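# Move glass beaker from door bench rack to window bench

## Task

Lift the glass beaker from the drying rack on the shelved bench by the door and set it upright, opening facing up, on the worktop of the shelved bench by the window. The task fails if the beaker reaches the floor, if it breaks (a drop of more than a few centimetres or a hard knock can do this), or if the robot topples or is left leaning.

## Robot and tools

ROBOT. TidyBot++: a wheeled base (0.54 m long, 0.50 m wide, 0.38 m high) on four powered casters, carrying one seven-joint arm with a two-finger gripper. The shoulder sits 0.12 m ahead of the base centre at 0.68 m height. Upper arm 0.42 m, forearm 0.31 m, hand 0.31 m from wrist to the reported hand point. Cameras: base_camera (fixed on the base) and wrist_camera (looks along the hand). The arm begins folded with the hand pointing down, poking up to 0.08 m past the base front. A downward-pointing hand reaches at most about 0.94 m height, and only near the base.

FRAMES. All positions are in metres. Base frame: origin on the floor below the base centre, x ahead, y to the left, z up. Odometry frame: the base frame as it was at scene start; base_odometry reports x, y and heading (rad, left positive, -3.142 to 3.142) there, counting wheel turns only, so slip reads as travel. hand_pose is the midpoint between the finger pads, in the base frame; the hand's own z runs out along the fingers and the fingers close along its y.

move. One action per call, built from any of these keys:
- base: an object with translate_m (forward +), strafe_m (left +), each -2 to 2 m, and rotate_rad (counter-clockwise from above +), -6.3 to 6.3 rad. These are offsets from where the base measured itself in the last reported state, along its axes at that moment.
- joints: absolute angles in radians, by name. joint_1_rad any angle (spins the arm about vertical; + is clockwise from above, the opposite sense to rotate_rad). joint_2_rad -2.249 to 2.249 (shoulder; 0 is upright, + leans forward). joint_3_rad any angle. joint_4_rad -2.579 to 2.579 (elbow; 0 straight, with joint_3_rad at 3.14 negative bends forward). joint_5_rad any angle. joint_6_rad -2.099 to 2.099 (wrist; 0 in line). joint_7_rad any angle (hand roll; pointing down, + is counter-clockwise from above; at 1.57 the fingers part left-right). gripper_pos 0 (open, gap about 85 mm) to 1 (closed, squeezing 100 to 150 N). Gap is roughly 85 x (1 - gripper_pos) mm. 'Any angle' joints take the short way round; send steps below half a turn.
- target: a single list of seven numbers [x, y, z, qw, qx, qy, qz], an absolute hand pose in the base frame, same form as hand_pose. Alongside it, joints may contain gripper_pos only.
- speeds: per-action caps: translate_m and strafe_m 0.05 to 0.5 m/s (give one of them for a combined move), rotate_rad 0.1 to 1.57 rad/s, gripper_pos.
- cameras: list of base_camera, wrist_camera or all; [] gives none.
- blocking: true (default) returns when everything is at rest; false returns in about 0.5 s while motion continues.
A call without an action only reports. Unknown keys make a call invalid; out-of-range values get it refused, and then later move/wait/finished_scene calls in the same reply are skipped, as they are after an unplanned stop.

wait(seconds 0 to 10, cameras): lets the scene run, then reports. stop(cameras): brakes all your running motions; braked parts say 'stopped' and may keep pressing. zoom_image(camera, region [x0, y0, x1, y1] pixels, top-left origin, at most 504 x 504) gives a closer look at the newest image from that camera. finished_scene(scene) ends the current scene permanently; the goal must hold with the robot gone.

RESULTS. 'move' reads done or the worst status. base_status, joint_status, hand_status give each motion's outcome: done, moving, off_target (resting away from target, maybe still pushing), contact_stop, time_out, not_followed, torque_fault, limit_stop_at_motor_heat. hand_status done means within 10 mm and 2 degrees; most target moves end off_target within about 3 cm. hand_target is where the hand would be with every joint on target. motor_effort is percent of maximum per motor, peak in brackets. base_tilt is in degrees (forward, right). on_its_own lists uncommanded behaviour. 'joint command not followed' or 'pose unreachable' means a safety check held back the arm; 'cause:' explains self-collision. 'ARM HIT' flags a hard hit on the base or arm. 'pictures' gives image order. Motor temperatures list per joint; MOTOR HOT appears from 60 °C, and at 75 °C the arm goes limp for 30 to 60 s or more.

CORRECTIONS. To fix hand position, add (wanted - hand_pose reading) to your last target's x, y, z. To hold a hand still, resend hand_target, not hand_pose. For joints, send last command + (wanted - reading). Held loads make the arm droop; never command a loaded joint to its current reading. Cameras show the true hand place better than hand_pose.

CAUTIONS. The arm does not avoid furniture and keeps pushing when blocked; nothing stops it hitting the base. Low, forward, close poses often miss or strike the base. Out-of-reach poses wander up to 10 s then time out. Driving or turning while the arm is caught above about 0.6 m can topple the robot, as can reaching far out over nearby furniture or swinging a stretched arm sideways; backing off rights a slight lean. Hard hits can trip torque limits (104.5 N m joints 1 to 4, 51.3 N m joints 5 to 7), freezing the arm 10 s. A blocked base shoves hard until its 14 s limit. When setting the beaker down, lower in small steps and watch hand_pose stop falling and motor_effort shift; open the gripper only once it rests, never release it while moving, avoid squeezing hard on it while it still rests on something, and keep it low and slow to protect the glass. Loose objects may occasionally get nudged.

Each tool is called by a JSON object that holds its "op" and its "data", one argument or row to a line.

## Session

{"op": "move", "data": {
  "cameras": ["all"]
}}

Scene clock: 0.00 s.
Motor temperatures (°C): [30 33 27 32 34 35 38]
base_odometry: x=+0.000 y=+0.000 heading=+0.000
base_tilt: forward=+0.2 right=-0.1
base_status: not commanded
joint_positions: joint_1_rad=-0.008 joint_2_rad=-0.340 joint_3_rad=+3.114 joint_4_rad=-2.532 joint_5_rad=+0.013 joint_6_rad=-0.863 joint_7_rad=+1.551 gripper_pos=+0.000
joint_status: not commanded
motor_effort: joint_1_rad=+0 joint_2_rad=-2 joint_3_rad=+1 joint_4_rad=+12 joint_5_rad=+1 joint_6_rad=+0 joint_7_rad=-1
hand_pose: x=+0.2609 y=+0.0021 z=+0.5853 quat_wxyz=(+0.009, +0.999, +0.011, +0.043) (m; base frame)
hand_target: x=+0.2613 y=+0.0022 z=+0.5856 quat_wxyz=(+0.009, +0.999, +0.011, +0.044) (m; base frame)
hand_status: not commanded
pictures: base_camera, wrist_camera
camera_calibration:
wrist_camera: T_world_to_cam=[[0.0327105, -0.997969, 0.054654, -0.0479988], [-0.997324, -0.0361692, -0.0635417, 0.347954], [0.0653895, -0.0524292, -0.996482, 0.700787], [0, 0, 0, 1]] pos_world=[0.302768, 0.00142563, 0.723055]

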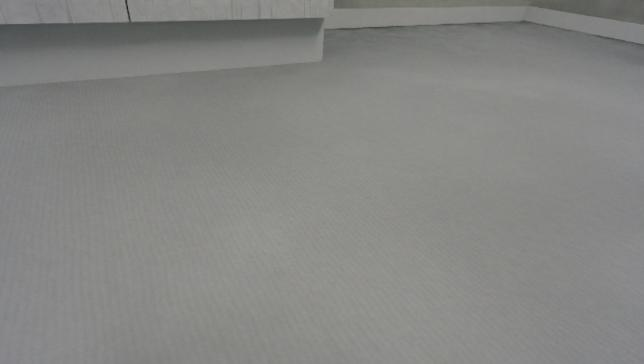

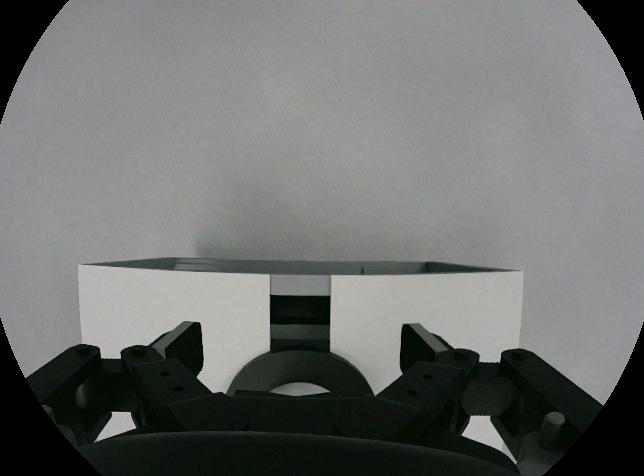

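{"op": "move", "data": {
  "joints": {"joint_6_rad": 0.66},
  "cameras": ["all"]
}}

Scene clock: 11.83 s.
Motor temperatures (°C): [30 32 27 32 34 35 38]
move: done
base_odometry: x=+0.000 y=+0.000 heading=+0.000
base_tilt: forward=+0.2 right=+0.0
base_status: not commanded
joint_positions: joint_1_rad=-0.008 joint_2_rad=-0.340 joint_3_rad=+3.114 joint_4_rad=-2.533 joint_5_rad=+0.013 joint_6_rad=+0.621 joint_7_rad=+1.551 gripper_pos=+0.000
joint_status: all done
motor_effort: joint_1_rad=+0(1) joint_2_rad=-6(6) joint_3_rad=+1(1) joint_4_rad=+16(17) joint_5_rad=+1(1) joint_6_rad=+8(9) joint_7_rad=-2(2)
hand_pose: x=+0.5447 y=+0.0200 z=+0.8948 quat_wxyz=(-0.014, +0.707, +0.015, +0.706) (m; base frame)
hand_target: x=+0.5447 y=+0.0203 z=+0.9079 quat_wxyz=(-0.015, +0.693, +0.015, +0.721) (m; base frame)
hand_status: not commanded
pictures: base_camera, wrist_camera
camera_calibration:
wrist_camera: T_world_to_cam=[[0.00593676, -0.999879, 0.0143873, -0.0056733], [-0.0236194, -0.0145238, -0.999616, 0.958099], [0.999703, 0.00559466, -0.0237028, -0.388959], [0, 0, 0, 1]] pos_world=[0.411507, 0.0104187, 0.948592]

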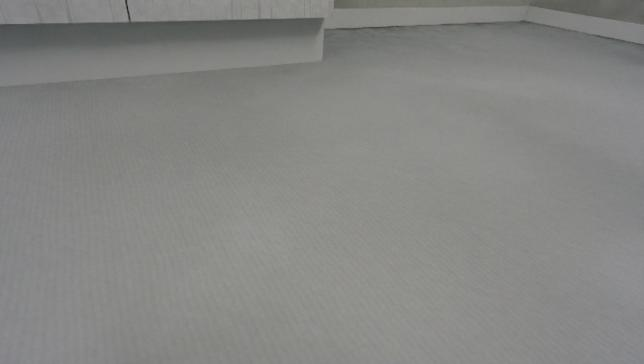

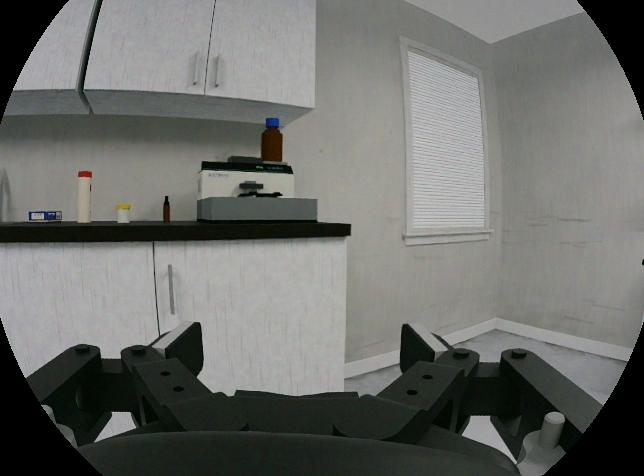

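{"op": "move", "data": {
  "base": {"rotate_rad": 1.0},
  "cameras": ["all"]
}}

Scene clock: 19.47 s.
Motor temperatures (°C): [30 32 27 32 34 35 38]
move: done
base_odometry: x=+0.000 y=+0.000 heading=+1.000
base_tilt: forward=+0.1 right=+0.0
base_status: done
joint_positions: joint_1_rad=-0.008 joint_2_rad=-0.340 joint_3_rad=+3.113 joint_4_rad=-2.533 joint_5_rad=+0.013 joint_6_rad=+0.621 joint_7_rad=+1.551 gripper_pos=+0.000
joint_status: not commanded
motor_effort: joint_1_rad=-1(2) joint_2_rad=-5(7) joint_3_rad=+1(2) joint_4_rad=+17(17) joint_5_rad=+0(2) joint_6_rad=+8(8) joint_7_rad=-1(2)
hand_pose: x=+0.5446 y=+0.0205 z=+0.8948 quat_wxyz=(-0.015, +0.707, +0.015, +0.707) (m; base frame)
hand_target: x=+0.5447 y=+0.0203 z=+0.9079 quat_wxyz=(-0.015, +0.693, +0.015, +0.721) (m; base frame)
hand_status: not commanded
pictures: base_camera, wrist_camera
camera_calibration:
wrist_camera: T_world_to_cam=[[0.00682379, -0.999869, 0.0146969, -0.00598901], [-0.0234824, -0.0148534, -0.999614, 0.958064], [0.999701, 0.00647604, -0.0235806, -0.389058], [0, 0, 0, 1]] pos_world=[0.41148, 0.0107618, 0.948608]

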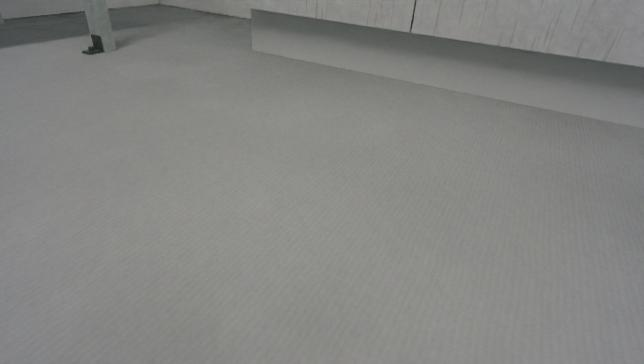

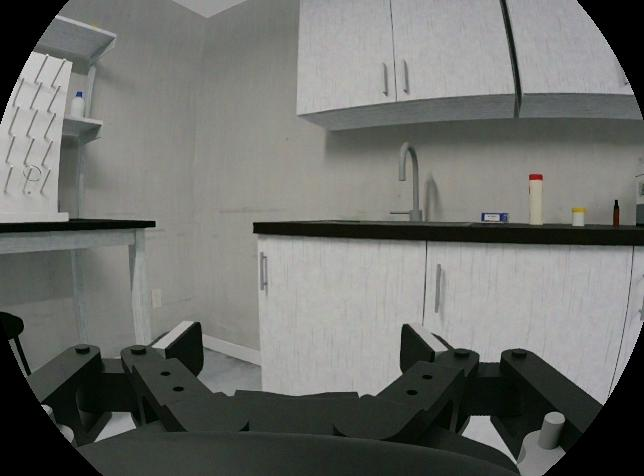

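{"op": "zoom_image", "data": {
  "camera": "wrist_camera",
  "region": [0, 30, 160, 250]
}}

Scaled by 2.291.

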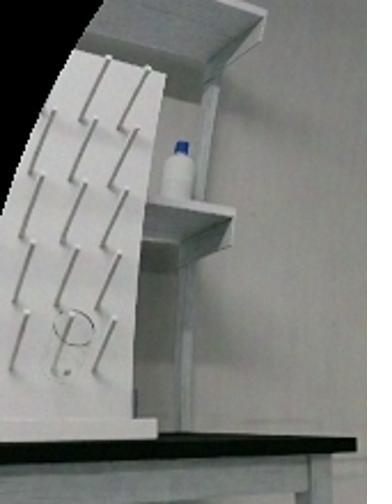

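{"op": "move", "data": {
  "base": {"translate_m": 0.82, "strafe_m": 0.236, "rotate_rad": 1.04},
  "speeds": {"translate_m": 0.45, "rotate_rad": 0.8},
  "joints": {"joint_4_rad": -1.865, "joint_6_rad": -0.06},
  "cameras": ["all"]
}}

Scene clock: 174.13 s.
Motor temperatures (°C): [29 32 27 32 34 36 38]
move: done
base_odometry: x=+0.245 y=+0.818 heading=+2.040
base_tilt: forward=+0.1 right=+0.0
base_status: done
joint_positions: joint_1_rad=-0.008 joint_2_rad=-0.340 joint_3_rad=+3.114 joint_4_rad=-1.894 joint_5_rad=+0.013 joint_6_rad=-0.009 joint_7_rad=+1.551 gripper_pos=+0.000
joint_status: all done
motor_effort: joint_1_rad=+0(2) joint_2_rad=-9(11) joint_3_rad=+1(2) joint_4_rad=+19(20) joint_5_rad=+0(1) joint_6_rad=+8(9) joint_7_rad=-1(2)
hand_pose: x=+0.6037 y=+0.0211 z=+1.0859 quat_wxyz=(-0.011, +0.704, +0.013, +0.710) (m; base frame)
hand_target: x=+0.6032 y=+0.0212 z=+1.0884 quat_wxyz=(-0.010, +0.712, +0.013, +0.702) (m; base frame)
hand_status: not commanded
pictures: base_camera, wrist_camera
camera_calibration:
wrist_camera: T_world_to_cam=[[-0.00234379, -0.999864, 0.0163401, -0.00485753], [-0.0145595, -0.0163043, -0.999761, 1.14532], [0.999891, -0.00258113, -0.0145193, -0.453353], [0, 0, 0, 1]] pos_world=[0.469968, 0.0126466, 1.13854]

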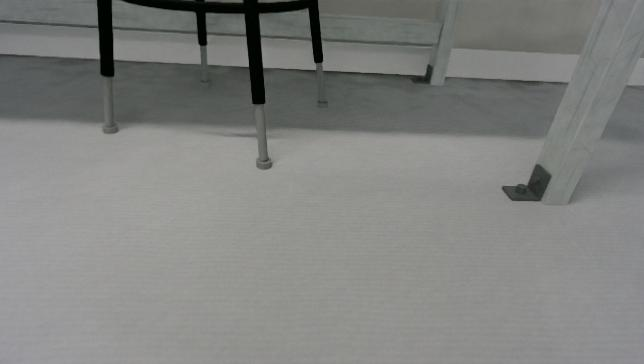

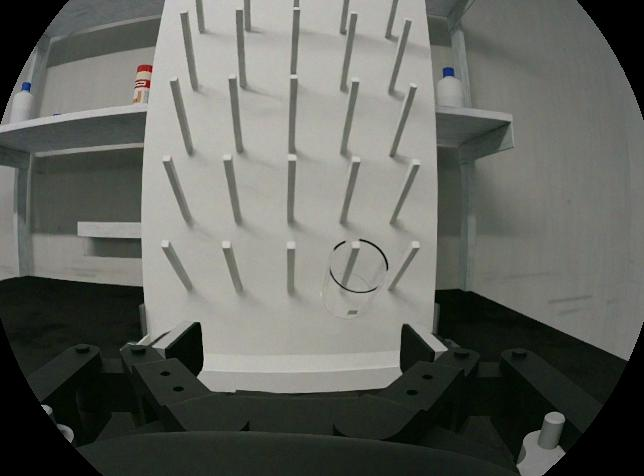

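{"op": "zoom_image", "data": {
  "camera": "wrist_camera",
  "region": [280, 200, 460, 340]
}}

Scaled by 2.800.

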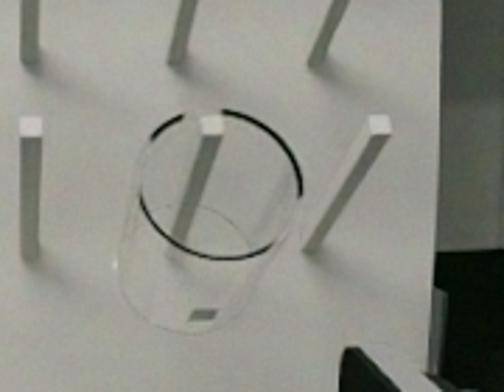

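{"op": "move", "data": {
  "base": {"translate_m": 0.169, "strafe_m": -0.1, "rotate_rad": 0.06},
  "speeds": {"translate_m": 0.2, "rotate_rad": 0.3},
  "joints": {"joint_4_rad": -1.925},
  "cameras": ["all"]
}}

Scene clock: 254.80 s.
Motor temperatures (°C): [29 31 27 33 34 35 38]
move: done
base_odometry: x=+0.257 y=+1.014 heading=+2.101
base_tilt: forward=+0.2 right=+0.0
base_status: done
joint_positions: joint_1_rad=-0.008 joint_2_rad=-0.340 joint_3_rad=+3.111 joint_4_rad=-1.920 joint_5_rad=+0.013 joint_6_rad=-0.012 joint_7_rad=+1.551 gripper_pos=+0.000
joint_status: all done
motor_effort: joint_1_rad=+0(2) joint_2_rad=-8(10) joint_3_rad=+1(3) joint_4_rad=+19(20) joint_5_rad=+1(1) joint_6_rad=+8(8) joint_7_rad=-1(2)
hand_pose: x=+0.6035 y=+0.0230 z=+1.0684 quat_wxyz=(-0.011, +0.715, +0.014, +0.699) (m; base frame)
hand_target: x=+0.6027 y=+0.0208 z=+1.0508 quat_wxyz=(-0.010, +0.733, +0.013, +0.680) (m; base frame)
hand_status: not commanded
pictures: base_camera, wrist_camera
camera_calibration:
wrist_camera: T_world_to_cam=[[0.00122411, -0.999827, 0.0185623, -0.00718851], [-0.0443927, -0.0185983, -0.998841, 1.14486], [0.999013, 0.000398658, -0.0444077, -0.420989], [0, 0, 0, 1]] pos_world=[0.471406, 0.0142731, 1.12498]

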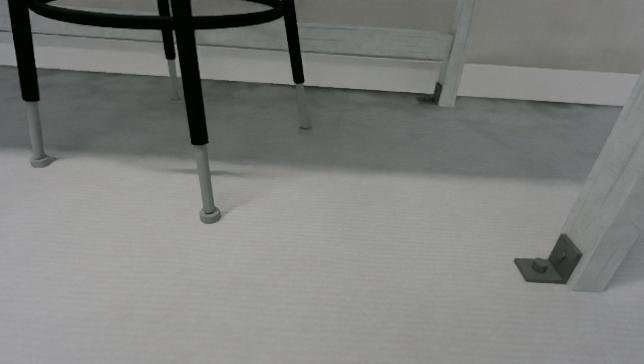

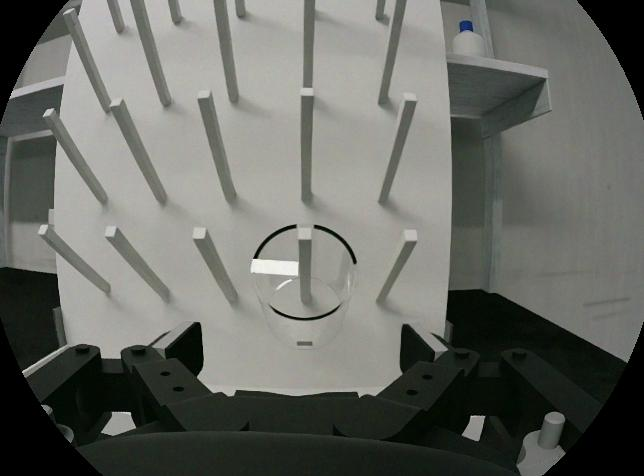

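{"op": "zoom_image", "data": {
  "camera": "wrist_camera",
  "region": [180, 200, 440, 400]
}}

Scaled by 1.938.

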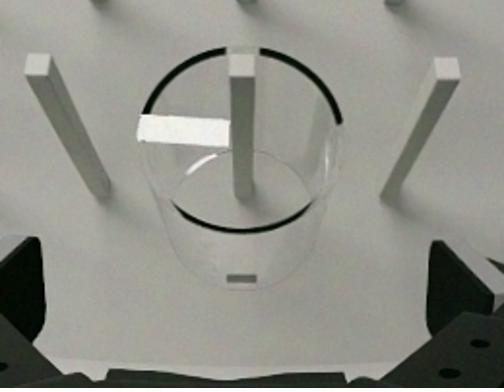

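{"op": "move", "data": {
  "base": {"translate_m": 0.078, "strafe_m": 0.002},
  "speeds": {"translate_m": 0.12},
  "cameras": ["wrist_camera"]
}}

{"op": "zoom_image", "data": {
  "camera": "wrist_camera",
  "region": [160, 200, 460, 420]
}}

Scene clock: 289.03 s.
Motor temperatures (°C): [29 31 27 33 34 35 38]
move: done
base_odometry: x=+0.216 y=+1.080 heading=+2.101
base_tilt: forward=+0.2 right=+0.0
base_status: done
joint_positions: joint_1_rad=-0.008 joint_2_rad=-0.337 joint_3_rad=+3.111 joint_4_rad=-1.920 joint_5_rad=+0.013 joint_6_rad=-0.013 joint_7_rad=+1.551 gripper_pos=+0.000
joint_status: not commanded
motor_effort: joint_1_rad=+0(1) joint_2_rad=-9(11) joint_3_rad=+1(2) joint_4_rad=+20(20) joint_5_rad=+1(2) joint_6_rad=+8(9) joint_7_rad=-1(2)
hand_pose: x=+0.6045 y=+0.0230 z=+1.0670 quat_wxyz=(-0.011, +0.716, +0.014, +0.698) (m; base frame)
hand_target: x=+0.6027 y=+0.0208 z=+1.0508 quat_wxyz=(-0.010, +0.733, +0.013, +0.680) (m; base frame)
hand_status: not commanded
pictures: wrist_camera
camera_calibration:
wrist_camera: T_world_to_cam=[[0.00127099, -0.999826, 0.0185879, -0.00721473], [-0.0472187, -0.0186272, -0.998711, 1.14515], [0.998884, 0.00039166, -0.0472342, -0.418949], [0, 0, 0, 1]] pos_world=[0.472563, 0.0142815, 1.12402]

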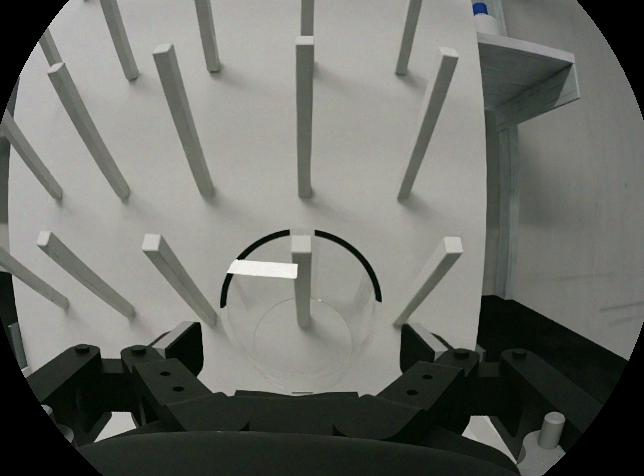

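Scaled by 1.680.

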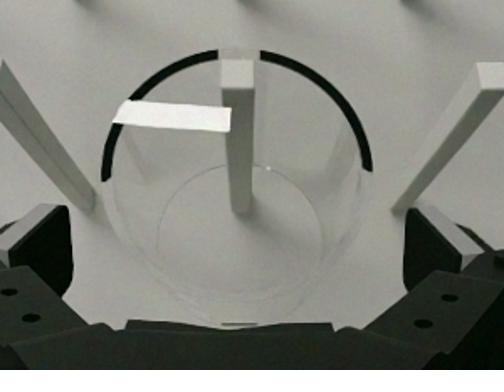

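{"op": "move", "data": {
  "base": {"translate_m": 0.0225, "strafe_m": 0.0008},
  "speeds": {"translate_m": 0.08},
  "cameras": ["wrist_camera"]
}}

{"op": "zoom_image", "data": {
  "camera": "wrist_camera",
  "region": [160, 200, 460, 420]
}}

Scene clock: 299.57 s.
Motor temperatures (°C): [29 31 27 33 34 35 38]
move: done
base_odometry: x=+0.204 y=+1.099 heading=+2.100
base_tilt: forward=+0.2 right=+0.0
base_status: done
joint_positions: joint_1_rad=-0.008 joint_2_rad=-0.336 joint_3_rad=+3.111 joint_4_rad=-1.920 joint_5_rad=+0.013 joint_6_rad=-0.013 joint_7_rad=+1.551 gripper_pos=+0.000
joint_status: not commanded
motor_effort: joint_1_rad=+1(1) joint_2_rad=-9(11) joint_3_rad=+1(2) joint_4_rad=+20(21) joint_5_rad=+1(1) joint_6_rad=+8(9) joint_7_rad=-2(2)
hand_pose: x=+0.6050 y=+0.0230 z=+1.0663 quat_wxyz=(-0.011, +0.716, +0.014, +0.698) (m; base frame)
hand_target: x=+0.6027 y=+0.0208 z=+1.0508 quat_wxyz=(-0.010, +0.733, +0.013, +0.680) (m; base frame)
hand_status: not commanded
pictures: wrist_camera
camera_calibration:
wrist_camera: T_world_to_cam=[[0.00129692, -0.999826, 0.0186037, -0.00723103], [-0.0488391, -0.0186449, -0.998633, 1.14532], [0.998806, 0.00038656, -0.0488548, -0.417762], [0, 0, 0, 1]] pos_world=[0.473208, 0.014286, 1.12348]

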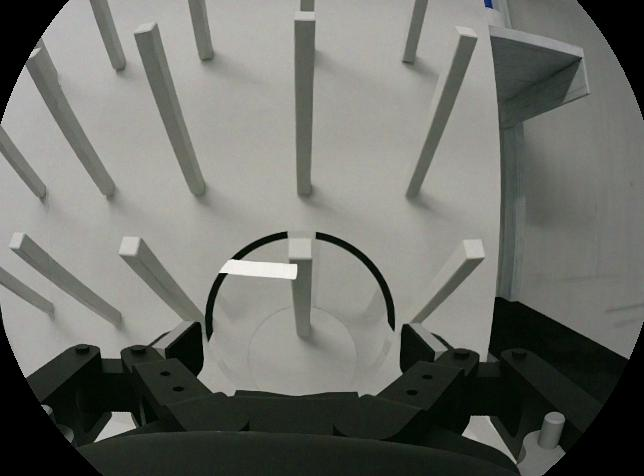

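Scaled by 1.680.

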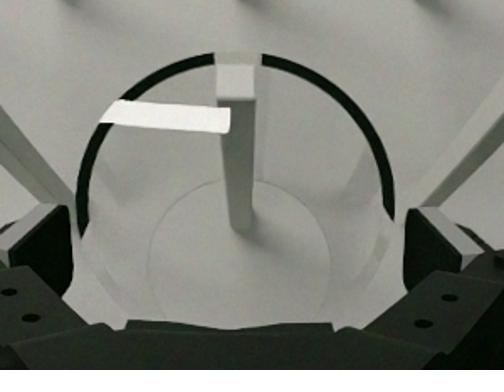

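{"op": "move", "data": {
  "joints": {"gripper_pos": 0.2},
  "cameras": []
}}

{"op": "move", "data": {
  "joints": {"gripper_pos": 0.25},
  "cameras": ["wrist_camera"]
}}

Scene clock: 304.87 s.
Motor temperatures (°C): [29 31 27 33 34 35 38]
move: done
base_odometry: x=+0.204 y=+1.099 heading=+2.100
base_tilt: forward=+0.1 right=-0.1
base_status: not commanded
joint_positions: joint_1_rad=-0.008 joint_2_rad=-0.336 joint_3_rad=+3.111 joint_4_rad=-1.920 joint_5_rad=+0.013 joint_6_rad=-0.013 joint_7_rad=+1.551 gripper_pos=+0.200
joint_status: all done
motor_effort: joint_1_rad=+0(0) joint_2_rad=-9(9) joint_3_rad=+1(1) joint_4_rad=+19(20) joint_5_rad=+1(1) joint_6_rad=+8(8) joint_7_rad=-1(2)
hand_pose: x=+0.6050 y=+0.0230 z=+1.0663 quat_wxyz=(-0.011, +0.716, +0.014, +0.698) (m; base frame)
hand_target: x=+0.6027 y=+0.0208 z=+1.0508 quat_wxyz=(-0.010, +0.733, +0.013, +0.680) (m; base frame)
hand_status: not commanded
pictures: none
No camera images: "cameras" was empty.

Scene clock: 305.33 s.
Motor temperatures (°C): [29 31 27 33 34 35 38]
move: done
base_odometry: x=+0.204 y=+1.099 heading=+2.100
base_tilt: forward=+0.2 right=+0.0
base_status: not commanded
joint_positions: joint_1_rad=-0.008 joint_2_rad=-0.337 joint_3_rad=+3.111 joint_4_rad=-1.920 joint_5_rad=+0.013 joint_6_rad=-0.013 joint_7_rad=+1.551 gripper_pos=+0.232
joint_status: all done
motor_effort: joint_1_rad=-1(1) joint_2_rad=-8(9) joint_3_rad=+1(1) joint_4_rad=+20(20) joint_5_rad=+0(1) joint_6_rad=+8(9) joint_7_rad=-2(2)
hand_pose: x=+0.6046 y=+0.0230 z=+1.0668 quat_wxyz=(-0.011, +0.716, +0.014, +0.698) (m; base frame)
hand_target: x=+0.6027 y=+0.0208 z=+1.0508 quat_wxyz=(-0.010, +0.733, +0.013, +0.680) (m; base frame)
hand_status: not commanded
pictures: wrist_camera
camera_calibration:
wrist_camera: T_world_to_cam=[[0.00127421, -0.999826, 0.0186026, -0.00722994], [-0.0478475, -0.0186422, -0.998681, 1.14526], [0.998854, 0.000382442, -0.0478629, -0.41837], [0, 0, 0, 1]] pos_world=[0.472698, 0.0142816, 1.12386]

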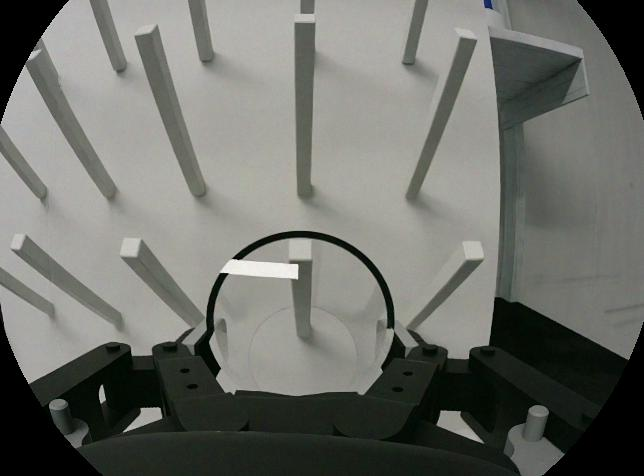

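{"op": "move", "data": {
  "joints": {"gripper_pos": 0.32},
  "cameras": []
}}

{"op": "move", "data": {
  "joints": {"joint_4_rad": -1.80, "joint_6_rad": -0.15},
  "cameras": ["wrist_camera"]
}}

Scene clock: 312.57 s.
Motor temperatures (°C): [29 31 27 33 34 35 38]
move: off_target
base_odometry: x=+0.204 y=+1.099 heading=+2.100
base_tilt: forward=+0.2 right=-0.1
base_status: not commanded
joint_positions: joint_1_rad=-0.008 joint_2_rad=-0.337 joint_3_rad=+3.111 joint_4_rad=-1.920 joint_5_rad=+0.013 joint_6_rad=-0.013 joint_7_rad=+1.551 gripper_pos=+0.240
joint_status: gripper_pos off_target (ended at +0.240, target +0.320)
motor_effort: joint_1_rad=+0(1) joint_2_rad=-8(8) joint_3_rad=+1(1) joint_4_rad=+19(20) joint_5_rad=+1(1) joint_6_rad=+8(8) joint_7_rad=-1(2)
hand_pose: x=+0.6045 y=+0.0230 z=+1.0669 quat_wxyz=(-0.011, +0.716, +0.014, +0.698) (m; base frame)
hand_target: x=+0.6027 y=+0.0208 z=+1.0508 quat_wxyz=(-0.010, +0.733, +0.013, +0.680) (m; base frame)
hand_status: not commanded
pictures: none
No camera images: "cameras" was empty.

Scene clock: 313.80 s.
Motor temperatures (°C): [29 31 27 33 34 35 38]
move: done
base_odometry: x=+0.204 y=+1.099 heading=+2.100
base_tilt: forward=+0.2 right=+0.0
base_status: not commanded
joint_positions: joint_1_rad=-0.008 joint_2_rad=-0.335 joint_3_rad=+3.111 joint_4_rad=-1.833 joint_5_rad=+0.013 joint_6_rad=-0.104 joint_7_rad=+1.551 gripper_pos=+0.240
joint_status: all done
motor_effort: joint_1_rad=+0(1) joint_2_rad=-9(11) joint_3_rad=+1(1) joint_4_rad=+20(22) joint_5_rad=+1(1) joint_6_rad=+9(10) joint_7_rad=-1(2)
hand_pose: x=+0.6045 y=+0.0229 z=+1.0919 quat_wxyz=(-0.011, +0.718, +0.014, +0.696) (m; base frame)
hand_target: x=+0.6014 y=+0.0209 z=+1.1010 quat_wxyz=(-0.010, +0.721, +0.012, +0.693) (m; base frame)
hand_status: not commanded
pictures: wrist_camera
camera_calibration:
wrist_camera: T_world_to_cam=[[0.000148179, -0.999825, 0.0187306, -0.00729151], [-0.0539062, -0.0187113, -0.998371, 1.17366], [0.998546, -0.000861755, -0.0538995, -0.410246], [0, 0, 0, 1]] pos_world=[0.472919, 0.014317, 1.14978]

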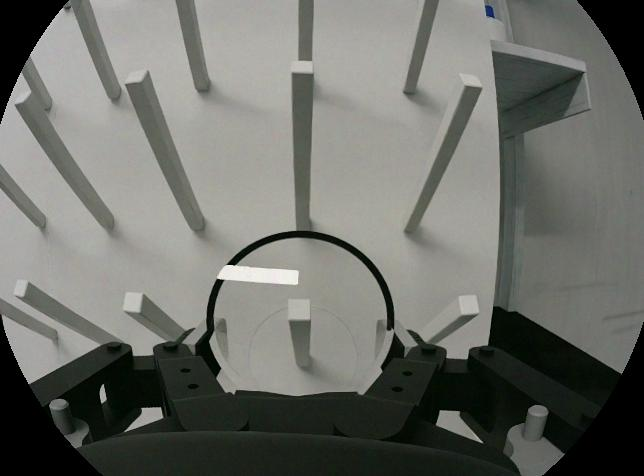

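{"op": "move", "data": {
  "base": {"translate_m": -0.045},
  "speeds": {"translate_m": 0.1},
  "joints": {"joint_4_rad": -1.72, "joint_6_rad": -0.23},
  "cameras": ["wrist_camera"]
}}

Scene clock: 318.53 s.
Motor temperatures (°C): [29 31 27 33 34 35 38]
move: done
base_odometry: x=+0.227 y=+1.061 heading=+2.100
base_tilt: forward=+0.2 right=+0.0
base_status: done
joint_positions: joint_1_rad=-0.008 joint_2_rad=-0.336 joint_3_rad=+3.111 joint_4_rad=-1.754 joint_5_rad=+0.013 joint_6_rad=-0.185 joint_7_rad=+1.551 gripper_pos=+0.240
joint_status: all done
motor_effort: joint_1_rad=+0(2) joint_2_rad=-10(12) joint_3_rad=+1(1) joint_4_rad=+20(22) joint_5_rad=+1(1) joint_6_rad=+9(10) joint_7_rad=-2(2)
hand_pose: x=+0.6013 y=+0.0227 z=+1.1169 quat_wxyz=(-0.011, +0.718, +0.014, +0.696) (m; base frame)
hand_target: x=+0.5976 y=+0.0206 z=+1.1258 quat_wxyz=(-0.010, +0.721, +0.012, +0.693) (m; base frame)
hand_status: not commanded
pictures: wrist_camera
camera_calibration:
wrist_camera: T_world_to_cam=[[-0.000909479, -0.999826, 0.0186408, -0.0072067], [-0.0541471, -0.0185642, -0.99836, 1.19853], [0.998533, -0.00191733, -0.0541208, -0.405493], [0, 0, 0, 1]] pos_world=[0.469789, 0.0142668, 1.17475]

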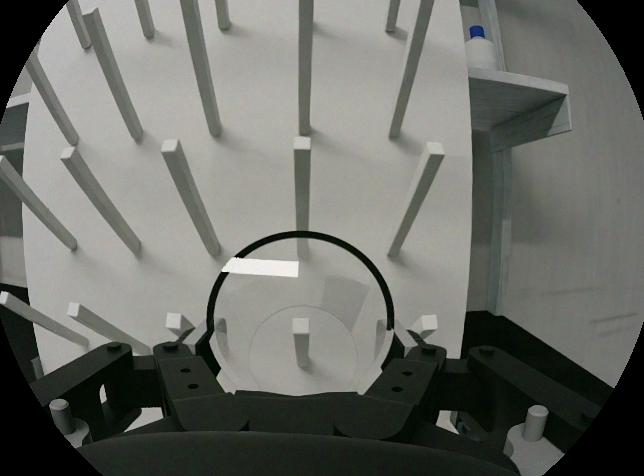

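{"op": "move", "data": {
  "base": {"translate_m": -0.05},
  "speeds": {"translate_m": 0.1},
  "joints": {"joint_4_rad": -1.63, "joint_6_rad": -0.315},
  "cameras": ["wrist_camera"]
}}

Scene clock: 323.77 s.
Motor temperatures (°C): [29 31 27 33 34 35 38]
move: done
base_odometry: x=+0.252 y=+1.017 heading=+2.100
base_tilt: forward=+0.1 right=+0.0
base_status: done
joint_positions: joint_1_rad=-0.008 joint_2_rad=-0.337 joint_3_rad=+3.111 joint_4_rad=-1.663 joint_5_rad=+0.013 joint_6_rad=-0.269 joint_7_rad=+1.551 gripper_pos=+0.240
joint_status: all done
motor_effort: joint_1_rad=+0(1) joint_2_rad=-9(12) joint_3_rad=+1(2) joint_4_rad=+20(23) joint_5_rad=+1(1) joint_6_rad=+9(10) joint_7_rad=-1(2)
hand_pose: x=+0.5954 y=+0.0224 z=+1.1472 quat_wxyz=(-0.010, +0.716, +0.013, +0.698) (m; base frame)
hand_target: x=+0.5911 y=+0.0204 z=+1.1549 quat_wxyz=(-0.009, +0.719, +0.011, +0.695) (m; base frame)
hand_status: not commanded
pictures: wrist_camera
camera_calibration:
wrist_camera: T_world_to_cam=[[-0.00206009, -0.999833, 0.0181637, -0.0067842], [-0.0468562, -0.0180473, -0.998739, 1.22459], [0.9989, -0.00290857, -0.0468112, -0.406557], [0, 0, 0, 1]] pos_world=[0.463476, 0.014135, 1.20414]

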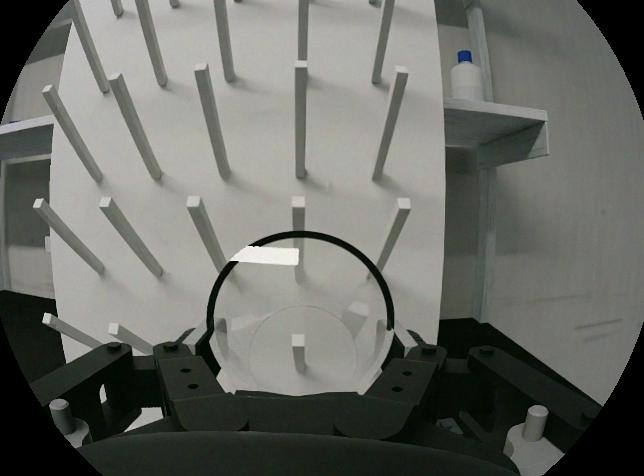

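{"op": "move", "data": {
  "base": {"translate_m": -0.3},
  "speeds": {"translate_m": 0.35},
  "cameras": ["wrist_camera"]
}}

Scene clock: 379.60 s.
Motor temperatures (°C): [29 31 27 34 34 35 38]
move: done
base_odometry: x=+0.404 y=+0.758 heading=+2.100
base_tilt: forward=+0.2 right=+0.0
base_status: done
joint_positions: joint_1_rad=-0.008 joint_2_rad=-0.337 joint_3_rad=+3.111 joint_4_rad=-1.663 joint_5_rad=+0.013 joint_6_rad=-0.272 joint_7_rad=+1.551 gripper_pos=+0.240
joint_status: not commanded
motor_effort: joint_1_rad=+1(1) joint_2_rad=-9(12) joint_3_rad=+1(2) joint_4_rad=+21(21) joint_5_rad=+1(2) joint_6_rad=+9(10) joint_7_rad=-1(2)
hand_pose: x=+0.5955 y=+0.0224 z=+1.1464 quat_wxyz=(-0.010, +0.717, +0.013, +0.697) (m; base frame)
hand_target: x=+0.5911 y=+0.0204 z=+1.1549 quat_wxyz=(-0.009, +0.719, +0.011, +0.695) (m; base frame)
hand_status: not commanded
pictures: wrist_camera
camera_calibration:
wrist_camera: T_world_to_cam=[[-0.00207099, -0.999831, 0.0182513, -0.00688212], [-0.0494404, -0.0181267, -0.998613, 1.22522], [0.998775, -0.00297046, -0.0493945, -0.403592], [0, 0, 0, 1]] pos_world=[0.463659, 0.0141292, 1.20371]

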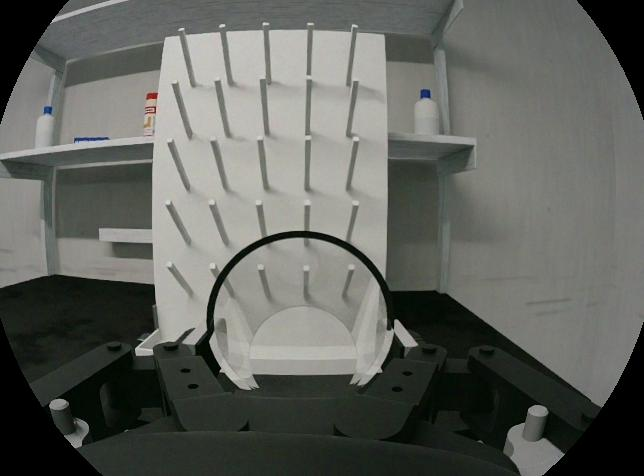

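{"op": "move", "data": {
  "cameras": ["all"]
}}

Scene clock: 395.67 s.
Motor temperatures (°C): [29 31 27 34 34 35 38]
base_odometry: x=+0.404 y=+0.758 heading=+2.100
base_tilt: forward=+0.2 right=+0.0
base_status: done
joint_positions: joint_1_rad=-0.008 joint_2_rad=-0.337 joint_3_rad=+3.111 joint_4_rad=-1.663 joint_5_rad=+0.013 joint_6_rad=-0.272 joint_7_rad=+1.551 gripper_pos=+0.240
joint_status: not commanded
motor_effort: joint_1_rad=+0(1) joint_2_rad=-9(12) joint_3_rad=+1(2) joint_4_rad=+20(21) joint_5_rad=+1(2) joint_6_rad=+9(10) joint_7_rad=-1(2)
hand_pose: x=+0.5955 y=+0.0224 z=+1.1464 quat_wxyz=(-0.010, +0.717, +0.013, +0.697) (m; base frame)
hand_target: x=+0.5911 y=+0.0204 z=+1.1549 quat_wxyz=(-0.009, +0.719, +0.011, +0.695) (m; base frame)
hand_status: not commanded
pictures: base_camera, wrist_camera
camera_calibration:
wrist_camera: T_world_to_cam=[[-0.00207099, -0.999831, 0.0182513, -0.00688212], [-0.0494404, -0.0181267, -0.998613, 1.22522], [0.998775, -0.00297046, -0.0493945, -0.403592], [0, 0, 0, 1]] pos_world=[0.463659, 0.0141292, 1.20371]

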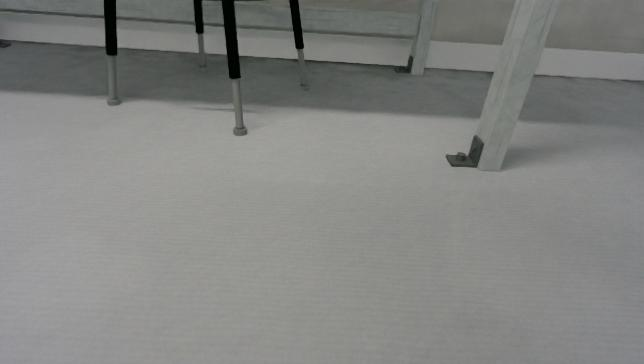

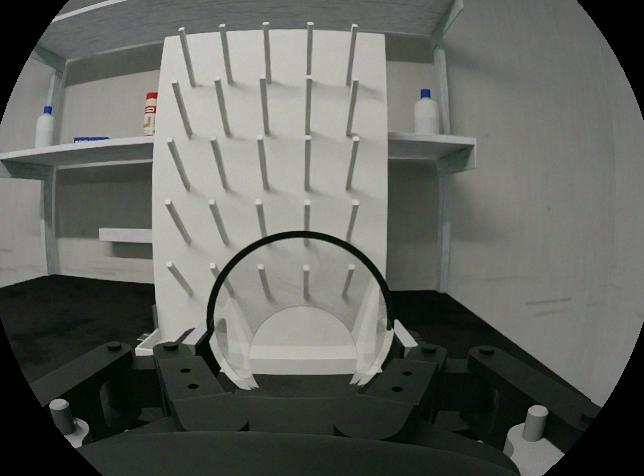

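{"op": "move", "data": {
  "base": {"translate_m": -0.844, "strafe_m": 0.455, "rotate_rad": 1.5},
  "speeds": {"translate_m": 0.4, "rotate_rad": 0.9},
  "joints": {"joint_6_rad": -1.255},
  "cameras": ["all"]
}}

Scene clock: 450.87 s.
Motor temperatures (°C): [29 31 27 34 34 35 38]
move: done
base_odometry: x=+0.437 y=-0.200 heading=-2.682
base_tilt: forward=+0.2 right=+0.0
base_status: done
joint_positions: joint_1_rad=-0.008 joint_2_rad=-0.334 joint_3_rad=+3.116 joint_4_rad=-1.655 joint_5_rad=+0.013 joint_6_rad=-1.213 joint_7_rad=+1.551 gripper_pos=+0.240
joint_status: all done
motor_effort: joint_1_rad=+0(2) joint_2_rad=-7(11) joint_3_rad=+1(2) joint_4_rad=+17(21) joint_5_rad=+1(2) joint_6_rad=+5(9) joint_7_rad=-1(2)
hand_pose: x=+0.4629 y=+0.0105 z=+0.9010 quat_wxyz=(+0.003, +0.954, +0.008, +0.299) (m; base frame)
hand_target: x=+0.4551 y=+0.0109 z=+0.9080 quat_wxyz=(+0.003, +0.956, +0.008, +0.294) (m; base frame)
hand_status: not commanded
pictures: base_camera, wrist_camera
camera_calibration:
wrist_camera: T_world_to_cam=[[0.00435628, -0.998879, 0.047141, -0.0435957], [-0.833907, -0.0296458, -0.551108, 0.933401], [0.551888, -0.0369105, -0.833101, 0.630016], [0, 0, 0, 1]] pos_world=[0.430862, 0.00737881, 1.04133]

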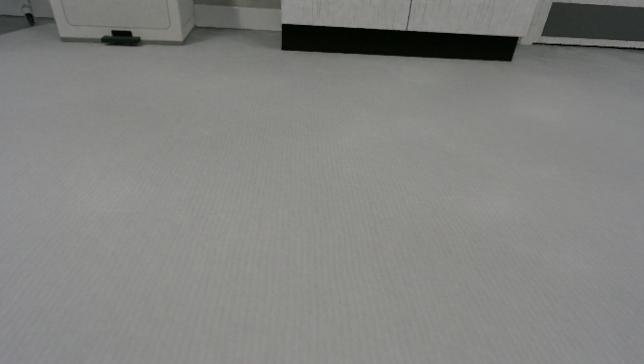

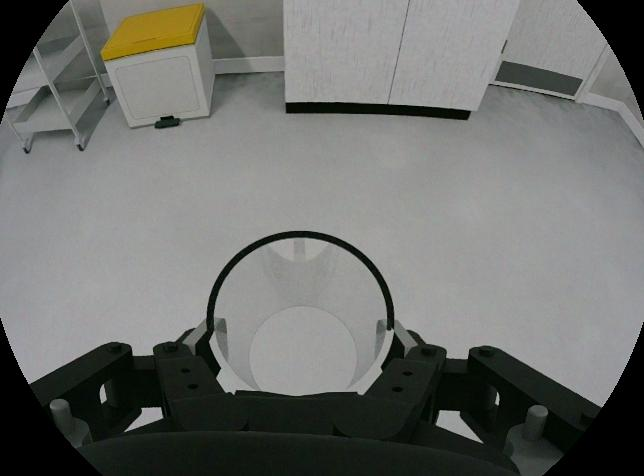

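{"op": "move", "data": {
  "base": {"translate_m": 0.375, "strafe_m": 0.769, "rotate_rad": 1.595},
  "speeds": {"translate_m": 0.4, "rotate_rad": 0.9},
  "cameras": ["all"]
}}

Scene clock: 457.70 s.
Motor temperatures (°C): [29 31 26 34 34 35 38]
move: done
base_odometry: x=+0.442 y=-1.056 heading=-1.087
base_tilt: forward=+0.1 right=-0.1
base_status: done
joint_positions: joint_1_rad=-0.008 joint_2_rad=-0.333 joint_3_rad=+3.117 joint_4_rad=-1.655 joint_5_rad=+0.013 joint_6_rad=-1.215 joint_7_rad=+1.551 gripper_pos=+0.240
joint_status: not commanded
motor_effort: joint_1_rad=+0(2) joint_2_rad=-7(9) joint_3_rad=+1(2) joint_4_rad=+18(19) joint_5_rad=+1(2) joint_6_rad=+5(5) joint_7_rad=-1(3)
hand_pose: x=+0.4627 y=+0.0098 z=+0.9004 quat_wxyz=(+0.003, +0.955, +0.007, +0.298) (m; base frame)
hand_target: x=+0.4551 y=+0.0109 z=+0.9080 quat_wxyz=(+0.003, +0.956, +0.008, +0.294) (m; base frame)
hand_status: not commanded
pictures: base_camera, wrist_camera
camera_calibration:
wrist_camera: T_world_to_cam=[[0.00271952, -0.99891, 0.0465927, -0.0430556], [-0.835367, -0.0278809, -0.548985, 0.93161], [0.549686, -0.037429, -0.834533, 0.631955], [0, 0, 0, 1]] pos_world=[0.430977, 0.00661887, 1.04083]

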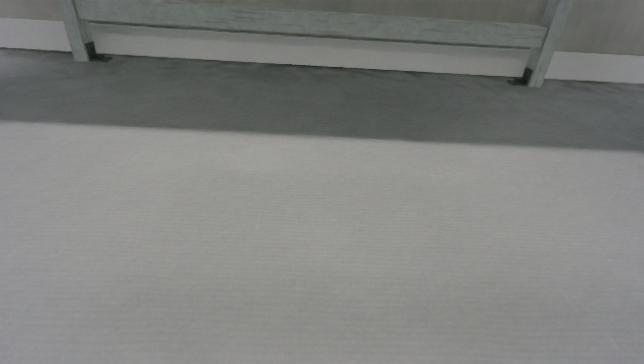

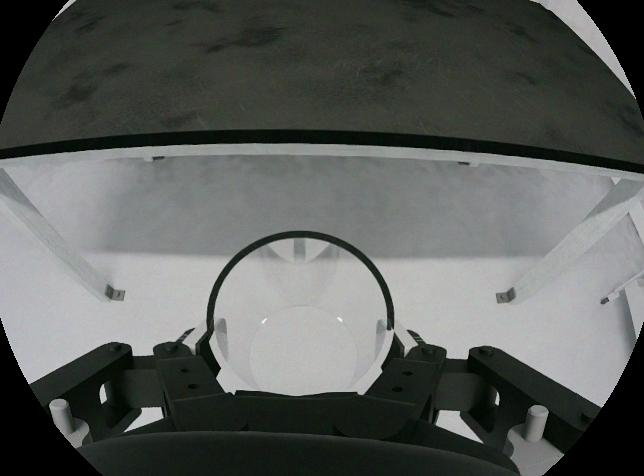

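{"op": "zoom_image", "data": {
  "camera": "wrist_camera",
  "region": [0, 100, 320, 220]
}}

{"op": "zoom_image", "data": {
  "camera": "wrist_camera",
  "region": [320, 100, 640, 220]
}}

Scaled by 1.575.

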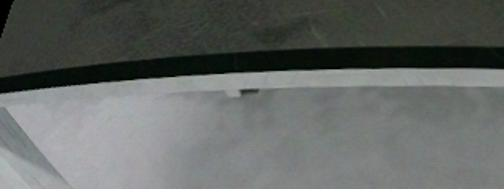

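Scaled by 1.575.

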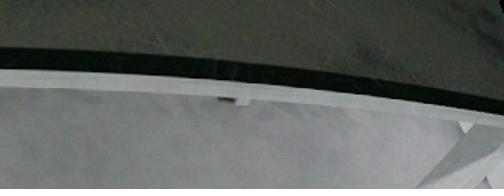

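{"op": "move", "data": {
  "base": {"translate_m": 0.227},
  "speeds": {"translate_m": 0.2},
  "joints": {"joint_2_rad": -0.0133, "joint_4_rad": -1.38, "joint_6_rad": -1.10},
  "cameras": ["all"]
}}

Scene clock: 497.27 s.
Motor temperatures (°C): [29 31 26 34 34 35 38]
move: done
base_odometry: x=+0.548 y=-1.257 heading=-1.087
base_tilt: forward=+0.2 right=+0.0
base_status: done
joint_positions: joint_1_rad=-0.008 joint_2_rad=-0.011 joint_3_rad=+3.117 joint_4_rad=-1.415 joint_5_rad=+0.013 joint_6_rad=-1.140 joint_7_rad=+1.551 gripper_pos=+0.240
joint_status: all done
motor_effort: joint_1_rad=+0(1) joint_2_rad=-17(20) joint_3_rad=+1(2) joint_4_rad=+18(19) joint_5_rad=+1(2) joint_6_rad=+5(6) joint_7_rad=-1(2)
hand_pose: x=+0.5990 y=+0.0130 z=+0.8969 quat_wxyz=(-0.001, +0.956, +0.007, +0.294) (m; base frame)
hand_target: x=+0.6152 y=+0.0153 z=+0.9232 quat_wxyz=(-0.002, +0.944, +0.008, +0.331) (m; base frame)
hand_status: not commanded
pictures: base_camera, wrist_camera
camera_calibration:
wrist_camera: T_world_to_cam=[[0.00530736, -0.99921, 0.0393733, -0.0350781], [-0.839575, -0.0258414, -0.542628, 1.04041], [0.543217, -0.0301769, -0.83905, 0.562043], [0, 0, 0, 1]] pos_world=[0.568378, 0.00879599, 1.03752]

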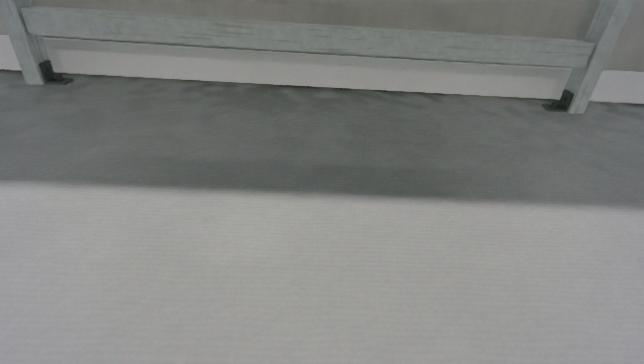

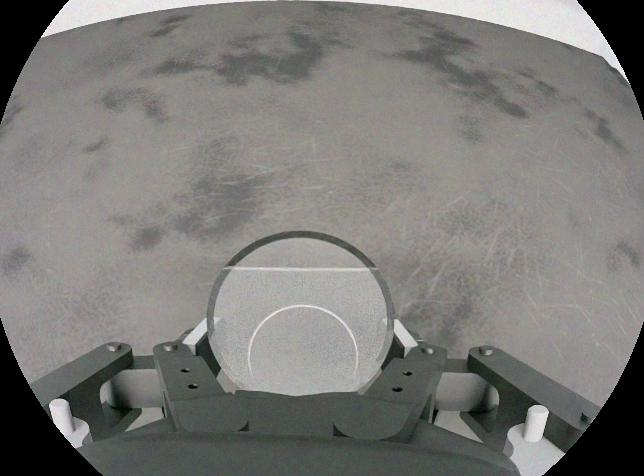

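{"op": "zoom_image", "data": {
  "camera": "wrist_camera",
  "region": [40, 220, 560, 476]
}}

Region (40, 220, 560, 476) is 520x256 pixels. A region can be at most 504 by 504 pixels.

{"op": "zoom_image", "data": {
  "camera": "wrist_camera",
  "region": [50, 220, 554, 476]
}}

Scaled by 1.000.

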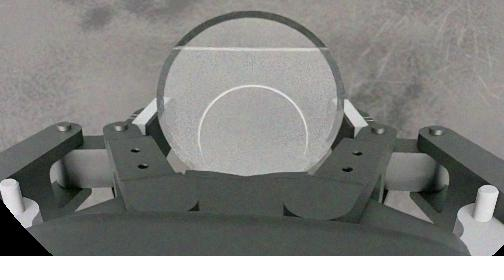

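{"op": "move", "data": {
  "joints": {"joint_2_rad": -0.024, "joint_4_rad": -1.545, "joint_6_rad": -0.955},
  "cameras": ["wrist_camera"]
}}

Scene clock: 508.00 s.
Motor temperatures (°C): [29 31 26 34 34 35 38]
move: done
base_odometry: x=+0.548 y=-1.257 heading=-1.087
base_tilt: forward=+0.2 right=+0.0
base_status: not commanded
joint_positions: joint_1_rad=-0.008 joint_2_rad=-0.011 joint_3_rad=+3.117 joint_4_rad=-1.541 joint_5_rad=+0.013 joint_6_rad=-1.001 joint_7_rad=+1.551 gripper_pos=+0.240
joint_status: all done
motor_effort: joint_1_rad=+0(1) joint_2_rad=-18(19) joint_3_rad=+0(1) joint_4_rad=+19(20) joint_5_rad=+1(2) joint_6_rad=+5(6) joint_7_rad=-1(2)
hand_pose: x=+0.6066 y=+0.0135 z=+0.8600 quat_wxyz=(-0.001, +0.954, +0.008, +0.300) (m; base frame)
hand_target: x=+0.6145 y=+0.0156 z=+0.8733 quat_wxyz=(-0.002, +0.945, +0.009, +0.327) (m; base frame)
hand_status: not commanded
pictures: wrist_camera
camera_calibration:
wrist_camera: T_world_to_cam=[[0.00659154, -0.99921, 0.0392033, -0.0337908], [-0.831967, -0.0272302, -0.554157, 1.03209], [0.554787, -0.0289631, -0.831488, 0.513423], [0, 0, 0, 1]] pos_world=[0.574043, 0.00921013, 1.00017]

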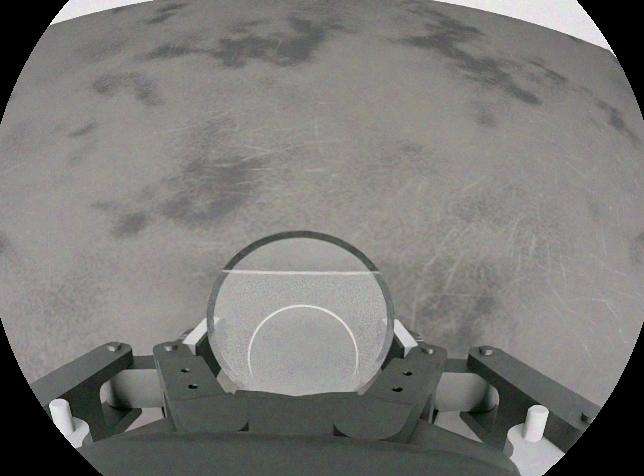

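{"op": "move", "data": {
  "joints": {"joint_4_rad": -1.58, "joint_6_rad": -0.92},
  "cameras": []
}}

{"op": "move", "data": {
  "joints": {"joint_4_rad": -1.60, "joint_6_rad": -0.90},
  "cameras": ["wrist_camera"]
}}

Scene clock: 512.77 s.
Motor temperatures (°C): [29 31 26 34 34 35 38]
move: done
base_odometry: x=+0.548 y=-1.257 heading=-1.087
base_tilt: forward=+0.2 right=-0.1
base_status: not commanded
joint_positions: joint_1_rad=-0.008 joint_2_rad=-0.011 joint_3_rad=+3.117 joint_4_rad=-1.575 joint_5_rad=+0.013 joint_6_rad=-0.961 joint_7_rad=+1.551 gripper_pos=+0.240
joint_status: all done
motor_effort: joint_1_rad=+0(1) joint_2_rad=-18(19) joint_3_rad=+0(1) joint_4_rad=+18(20) joint_5_rad=+1(2) joint_6_rad=+5(6) joint_7_rad=-1(2)
hand_pose: x=+0.6082 y=+0.0137 z=+0.8503 quat_wxyz=(-0.001, +0.953, +0.008, +0.303) (m; base frame)
hand_target: x=+0.6149 y=+0.0157 z=+0.8623 quat_wxyz=(-0.002, +0.945, +0.010, +0.327) (m; base frame)
hand_status: not commanded
pictures: none
No camera images: "cameras" was empty.

Scene clock: 513.37 s.
Motor temperatures (°C): [29 31 26 34 34 35 38]
move: done
base_odometry: x=+0.548 y=-1.257 heading=-1.087
base_tilt: forward=+0.2 right=+0.0
base_status: not commanded
joint_positions: joint_1_rad=-0.008 joint_2_rad=-0.011 joint_3_rad=+3.117 joint_4_rad=-1.594 joint_5_rad=+0.013 joint_6_rad=-0.941 joint_7_rad=+1.551 gripper_pos=+0.240
joint_status: all done
motor_effort: joint_1_rad=+0(1) joint_2_rad=-18(18) joint_3_rad=+0(1) joint_4_rad=+18(19) joint_5_rad=+1(1) joint_6_rad=+5(5) joint_7_rad=-1(2)
hand_pose: x=+0.6086 y=+0.0137 z=+0.8447 quat_wxyz=(-0.001, +0.953, +0.008, +0.304) (m; base frame)
hand_target: x=+0.6149 y=+0.0158 z=+0.8560 quat_wxyz=(-0.002, +0.945, +0.010, +0.327) (m; base frame)
hand_status: not commanded
pictures: wrist_camera
camera_calibration:
wrist_camera: T_world_to_cam=[[0.00709493, -0.999213, 0.03903, -0.0331646], [-0.82786, -0.0277619, -0.560248, 1.02802], [0.56089, -0.0283364, -0.827405, 0.492405], [0, 0, 0, 1]] pos_world=[0.575109, 0.00935436, 0.98466]

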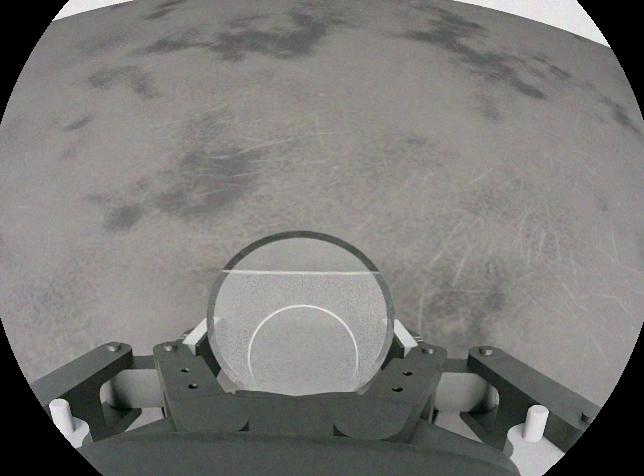

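{"op": "move", "data": {
  "joints": {"joint_4_rad": -1.617, "joint_6_rad": -0.89},
  "cameras": []
}}

{"op": "move", "data": {
  "joints": {"joint_4_rad": -1.627, "joint_6_rad": -0.88},
  "cameras": ["wrist_camera"]
}}

Scene clock: 517.80 s.
Motor temperatures (°C): [29 31 26 34 34 35 38]
move: done
base_odometry: x=+0.548 y=-1.257 heading=-1.087
base_tilt: forward=+0.1 right=+0.0
base_status: not commanded
joint_positions: joint_1_rad=-0.008 joint_2_rad=-0.011 joint_3_rad=+3.117 joint_4_rad=-1.606 joint_5_rad=+0.013 joint_6_rad=-0.928 joint_7_rad=+1.551 gripper_pos=+0.240
joint_status: all done
motor_effort: joint_1_rad=+1(1) joint_2_rad=-17(18) joint_3_rad=+1(1) joint_4_rad=+18(19) joint_5_rad=+1(1) joint_6_rad=+4(5) joint_7_rad=-1(2)
hand_pose: x=+0.6087 y=+0.0138 z=+0.8415 quat_wxyz=(-0.001, +0.952, +0.008, +0.305) (m; base frame)
hand_target: x=+0.6131 y=+0.0157 z=+0.8493 quat_wxyz=(-0.002, +0.946, +0.010, +0.323) (m; base frame)
hand_status: not commanded
pictures: none
No camera images: "cameras" was empty.

Scene clock: 518.30 s.
Motor temperatures (°C): [29 31 26 34 34 35 38]
move: done
base_odometry: x=+0.548 y=-1.257 heading=-1.087
base_tilt: forward=+0.2 right=+0.0
base_status: not commanded
joint_positions: joint_1_rad=-0.008 joint_2_rad=-0.013 joint_3_rad=+3.117 joint_4_rad=-1.611 joint_5_rad=+0.013 joint_6_rad=-0.917 joint_7_rad=+1.551 gripper_pos=+0.240
joint_status: all done
motor_effort: joint_1_rad=+0(1) joint_2_rad=-17(17) joint_3_rad=+0(1) joint_4_rad=+16(19) joint_5_rad=+1(1) joint_6_rad=+4(5) joint_7_rad=-1(2)
hand_pose: x=+0.6098 y=+0.0138 z=+0.8416 quat_wxyz=(-0.002, +0.951, +0.008, +0.308) (m; base frame)
hand_target: x=+0.6130 y=+0.0157 z=+0.8462 quat_wxyz=(-0.002, +0.946, +0.010, +0.323) (m; base frame)
hand_status: not commanded
pictures: wrist_camera
camera_calibration:
wrist_camera: T_world_to_cam=[[0.0070673, -0.99922, 0.0388612, -0.0327911], [-0.822973, -0.0278876, -0.567396, 1.03031], [0.568037, -0.0279717, -0.822528, 0.480723], [0, 0, 0, 1]] pos_world=[0.57508, 0.00941404, 0.981276]

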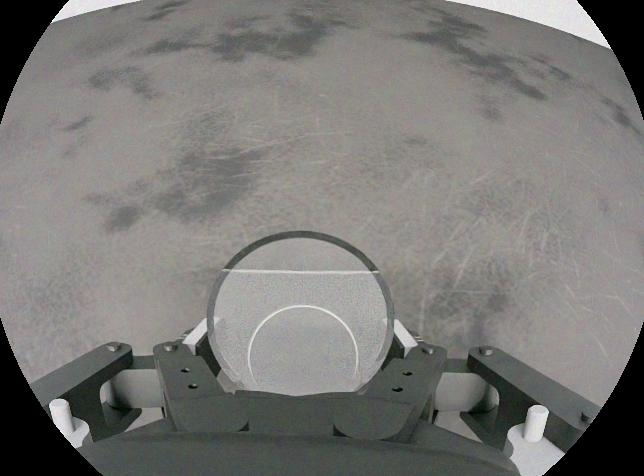

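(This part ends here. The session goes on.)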